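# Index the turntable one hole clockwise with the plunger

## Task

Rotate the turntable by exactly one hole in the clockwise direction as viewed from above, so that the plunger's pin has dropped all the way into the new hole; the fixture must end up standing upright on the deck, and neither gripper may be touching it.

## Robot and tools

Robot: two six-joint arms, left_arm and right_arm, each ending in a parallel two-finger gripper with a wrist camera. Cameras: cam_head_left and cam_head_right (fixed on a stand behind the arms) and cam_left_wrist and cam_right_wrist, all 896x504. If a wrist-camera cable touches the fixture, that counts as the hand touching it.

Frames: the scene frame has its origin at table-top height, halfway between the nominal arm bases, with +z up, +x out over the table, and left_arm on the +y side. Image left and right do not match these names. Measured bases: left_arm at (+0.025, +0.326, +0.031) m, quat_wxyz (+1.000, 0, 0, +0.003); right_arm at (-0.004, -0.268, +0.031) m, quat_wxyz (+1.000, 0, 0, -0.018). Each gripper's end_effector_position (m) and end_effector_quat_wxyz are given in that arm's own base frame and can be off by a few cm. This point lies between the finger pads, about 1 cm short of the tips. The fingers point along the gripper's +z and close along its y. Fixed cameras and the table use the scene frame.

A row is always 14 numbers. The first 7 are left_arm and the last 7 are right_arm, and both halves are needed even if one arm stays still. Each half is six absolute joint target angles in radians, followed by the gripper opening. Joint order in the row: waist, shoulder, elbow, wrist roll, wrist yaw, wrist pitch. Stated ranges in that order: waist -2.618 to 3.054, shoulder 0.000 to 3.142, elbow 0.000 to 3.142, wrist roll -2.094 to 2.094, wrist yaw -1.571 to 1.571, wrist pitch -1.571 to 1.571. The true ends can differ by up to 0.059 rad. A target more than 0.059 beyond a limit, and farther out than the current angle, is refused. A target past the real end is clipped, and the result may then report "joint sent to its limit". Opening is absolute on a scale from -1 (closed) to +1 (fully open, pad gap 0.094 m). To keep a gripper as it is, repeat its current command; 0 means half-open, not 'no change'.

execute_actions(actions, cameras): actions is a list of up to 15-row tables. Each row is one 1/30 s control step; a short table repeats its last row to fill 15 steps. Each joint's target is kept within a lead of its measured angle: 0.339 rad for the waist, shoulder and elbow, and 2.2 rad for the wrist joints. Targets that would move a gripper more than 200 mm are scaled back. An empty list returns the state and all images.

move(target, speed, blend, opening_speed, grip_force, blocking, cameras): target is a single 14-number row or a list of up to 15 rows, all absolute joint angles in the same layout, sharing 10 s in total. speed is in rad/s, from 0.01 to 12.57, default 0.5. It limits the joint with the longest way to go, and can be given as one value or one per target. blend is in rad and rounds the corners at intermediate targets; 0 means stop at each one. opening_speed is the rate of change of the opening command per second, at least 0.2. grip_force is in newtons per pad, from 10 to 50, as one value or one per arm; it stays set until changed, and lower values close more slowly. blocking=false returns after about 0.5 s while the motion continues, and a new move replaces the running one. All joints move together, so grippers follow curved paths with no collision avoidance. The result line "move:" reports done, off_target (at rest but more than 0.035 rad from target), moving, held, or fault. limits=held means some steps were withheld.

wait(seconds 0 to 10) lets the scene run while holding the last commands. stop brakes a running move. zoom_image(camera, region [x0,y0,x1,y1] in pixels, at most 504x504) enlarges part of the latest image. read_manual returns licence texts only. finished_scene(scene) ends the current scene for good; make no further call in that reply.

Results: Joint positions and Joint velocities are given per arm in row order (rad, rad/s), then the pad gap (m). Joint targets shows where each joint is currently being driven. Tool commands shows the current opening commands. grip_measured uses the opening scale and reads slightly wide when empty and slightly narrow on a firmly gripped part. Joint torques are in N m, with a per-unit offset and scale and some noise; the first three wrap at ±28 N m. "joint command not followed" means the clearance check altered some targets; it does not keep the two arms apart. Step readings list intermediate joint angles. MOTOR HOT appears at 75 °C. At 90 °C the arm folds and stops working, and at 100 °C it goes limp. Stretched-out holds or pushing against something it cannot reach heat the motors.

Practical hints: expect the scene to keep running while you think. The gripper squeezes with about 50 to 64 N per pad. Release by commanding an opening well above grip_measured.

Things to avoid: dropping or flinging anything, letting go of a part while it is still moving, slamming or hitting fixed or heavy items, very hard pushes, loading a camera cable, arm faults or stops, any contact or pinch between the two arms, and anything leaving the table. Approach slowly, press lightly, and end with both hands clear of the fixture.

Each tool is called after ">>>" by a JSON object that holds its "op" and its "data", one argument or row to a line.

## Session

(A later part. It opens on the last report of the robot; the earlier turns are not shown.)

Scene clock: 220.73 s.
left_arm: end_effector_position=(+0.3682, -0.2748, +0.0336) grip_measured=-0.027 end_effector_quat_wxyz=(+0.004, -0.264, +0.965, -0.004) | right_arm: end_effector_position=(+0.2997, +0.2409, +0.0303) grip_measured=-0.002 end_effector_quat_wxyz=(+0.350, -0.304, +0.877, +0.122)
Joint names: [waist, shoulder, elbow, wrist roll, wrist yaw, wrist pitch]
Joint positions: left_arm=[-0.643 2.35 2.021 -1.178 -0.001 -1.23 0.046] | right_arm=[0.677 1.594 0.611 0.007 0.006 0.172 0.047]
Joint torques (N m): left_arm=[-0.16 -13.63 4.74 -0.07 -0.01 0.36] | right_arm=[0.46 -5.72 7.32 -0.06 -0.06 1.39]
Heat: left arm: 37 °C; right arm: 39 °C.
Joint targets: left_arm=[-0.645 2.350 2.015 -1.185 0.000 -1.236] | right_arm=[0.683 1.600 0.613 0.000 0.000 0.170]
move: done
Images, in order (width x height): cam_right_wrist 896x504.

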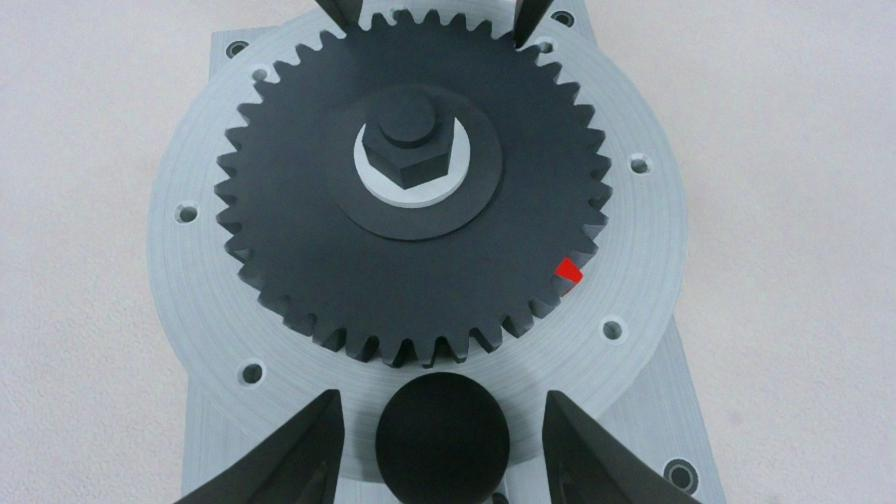

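>>> {"op": "move", "data": {
  "target": [
    [-0.645,2.35,2.015,-1.185,0,-1.236,0.3,0.683,1.6,0.613,0,0,0.17,1],
    [-0.615,2.36,2.05,-1.185,0,-1.25,0.3,0.683,1.55,0.613,0,0,0.14,1],
    [-0.6,2.3,2.2,-1.185,0,-1.45,0.3,0.683,1.35,0.62,0,0,0.0,1],
    [-0.2,2.1,1.95,-1,0,-1.4,0.3,0.683,1.12,0.67,0,0,-0.345,1]
  ],
  "speed": [0.2,0.2,0.4,0.6],
  "cameras": ["all"]
}}

>>> {"op": "zoom_image", "data": {
  "camera": "cam_right_wrist",
  "region": [200, 0, 650, 400]
}}

Scene clock: 242.53 s.
left_arm: end_effector_position=(+0.4020, -0.0778, +0.1095) grip_measured=+0.299 end_effector_quat_wxyz=(-0.006, -0.398, +0.917, +0.002) | right_arm: end_effector_position=(+0.2521, +0.2026, +0.1115) grip_measured=+0.998 end_effector_quat_wxyz=(+0.344, -0.305, +0.880, +0.120)
Joint names: [waist, shoulder, elbow, wrist roll, wrist yaw, wrist pitch]
Joint positions: left_arm=[-0.192 2.134 1.966 -1.01 0.004 -1.414 0.061] | right_arm=[0.677 1.137 0.646 0.007 0.006 -0.335 0.094]
Joint torques (N m): left_arm=[-0.73 -15.21 3.99 0.15 -0.03 0.54] | right_arm=[0.5 -4.49 10.96 -0.06 -0.07 1.29]
Heat: left arm: 39 °C; right arm: 38 °C.
Joint targets: left_arm=[-0.200 2.100 1.950 -1.000 0.000 -1.400] | right_arm=[0.683 1.120 0.670 0.000 0.000 -0.345]
move: done

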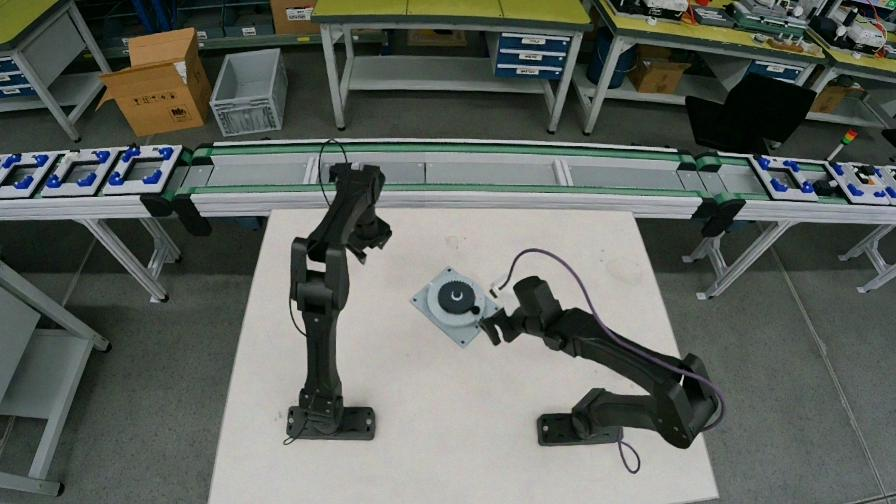

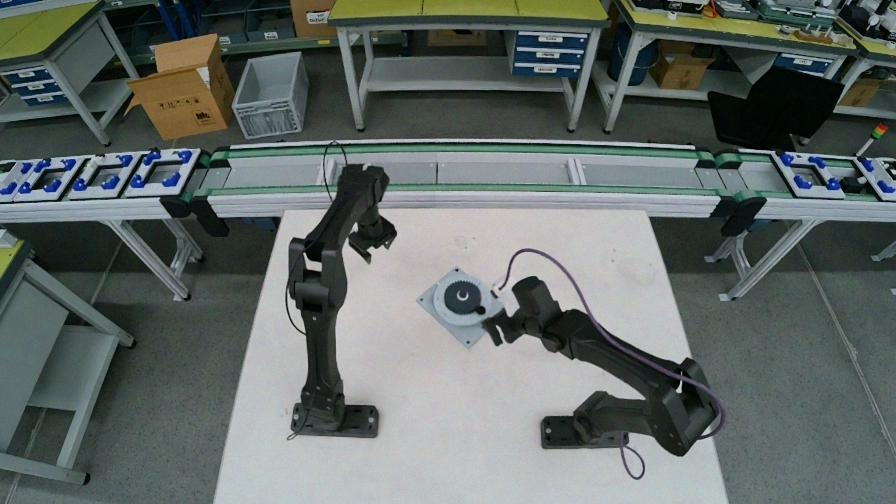

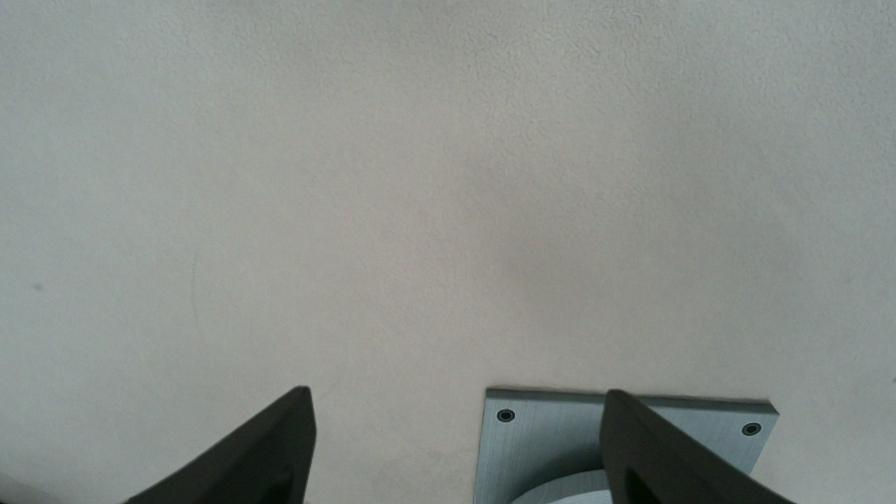

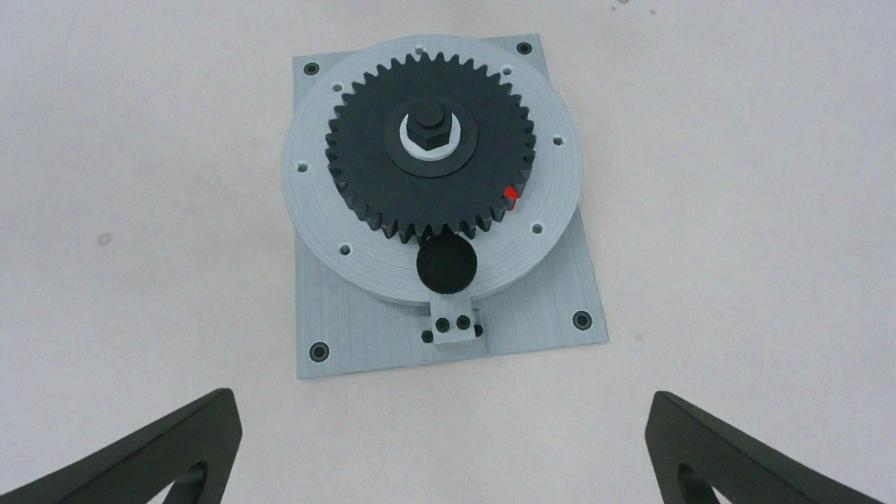

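Scaled by 1.120 from the camera's 896x504 image, which has a finer 1280x720 frame.

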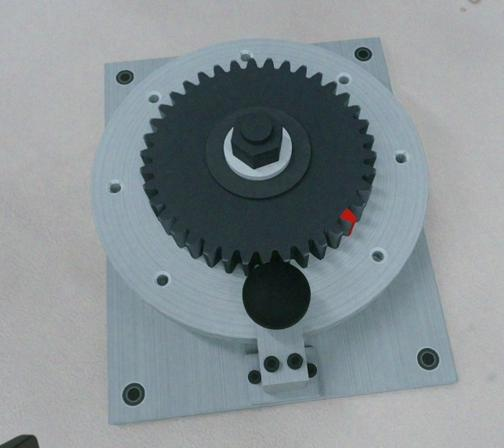

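>>> {"op": "finished_scene", "data": {
  "scene": 2
}}

The scene is finished: the task was done.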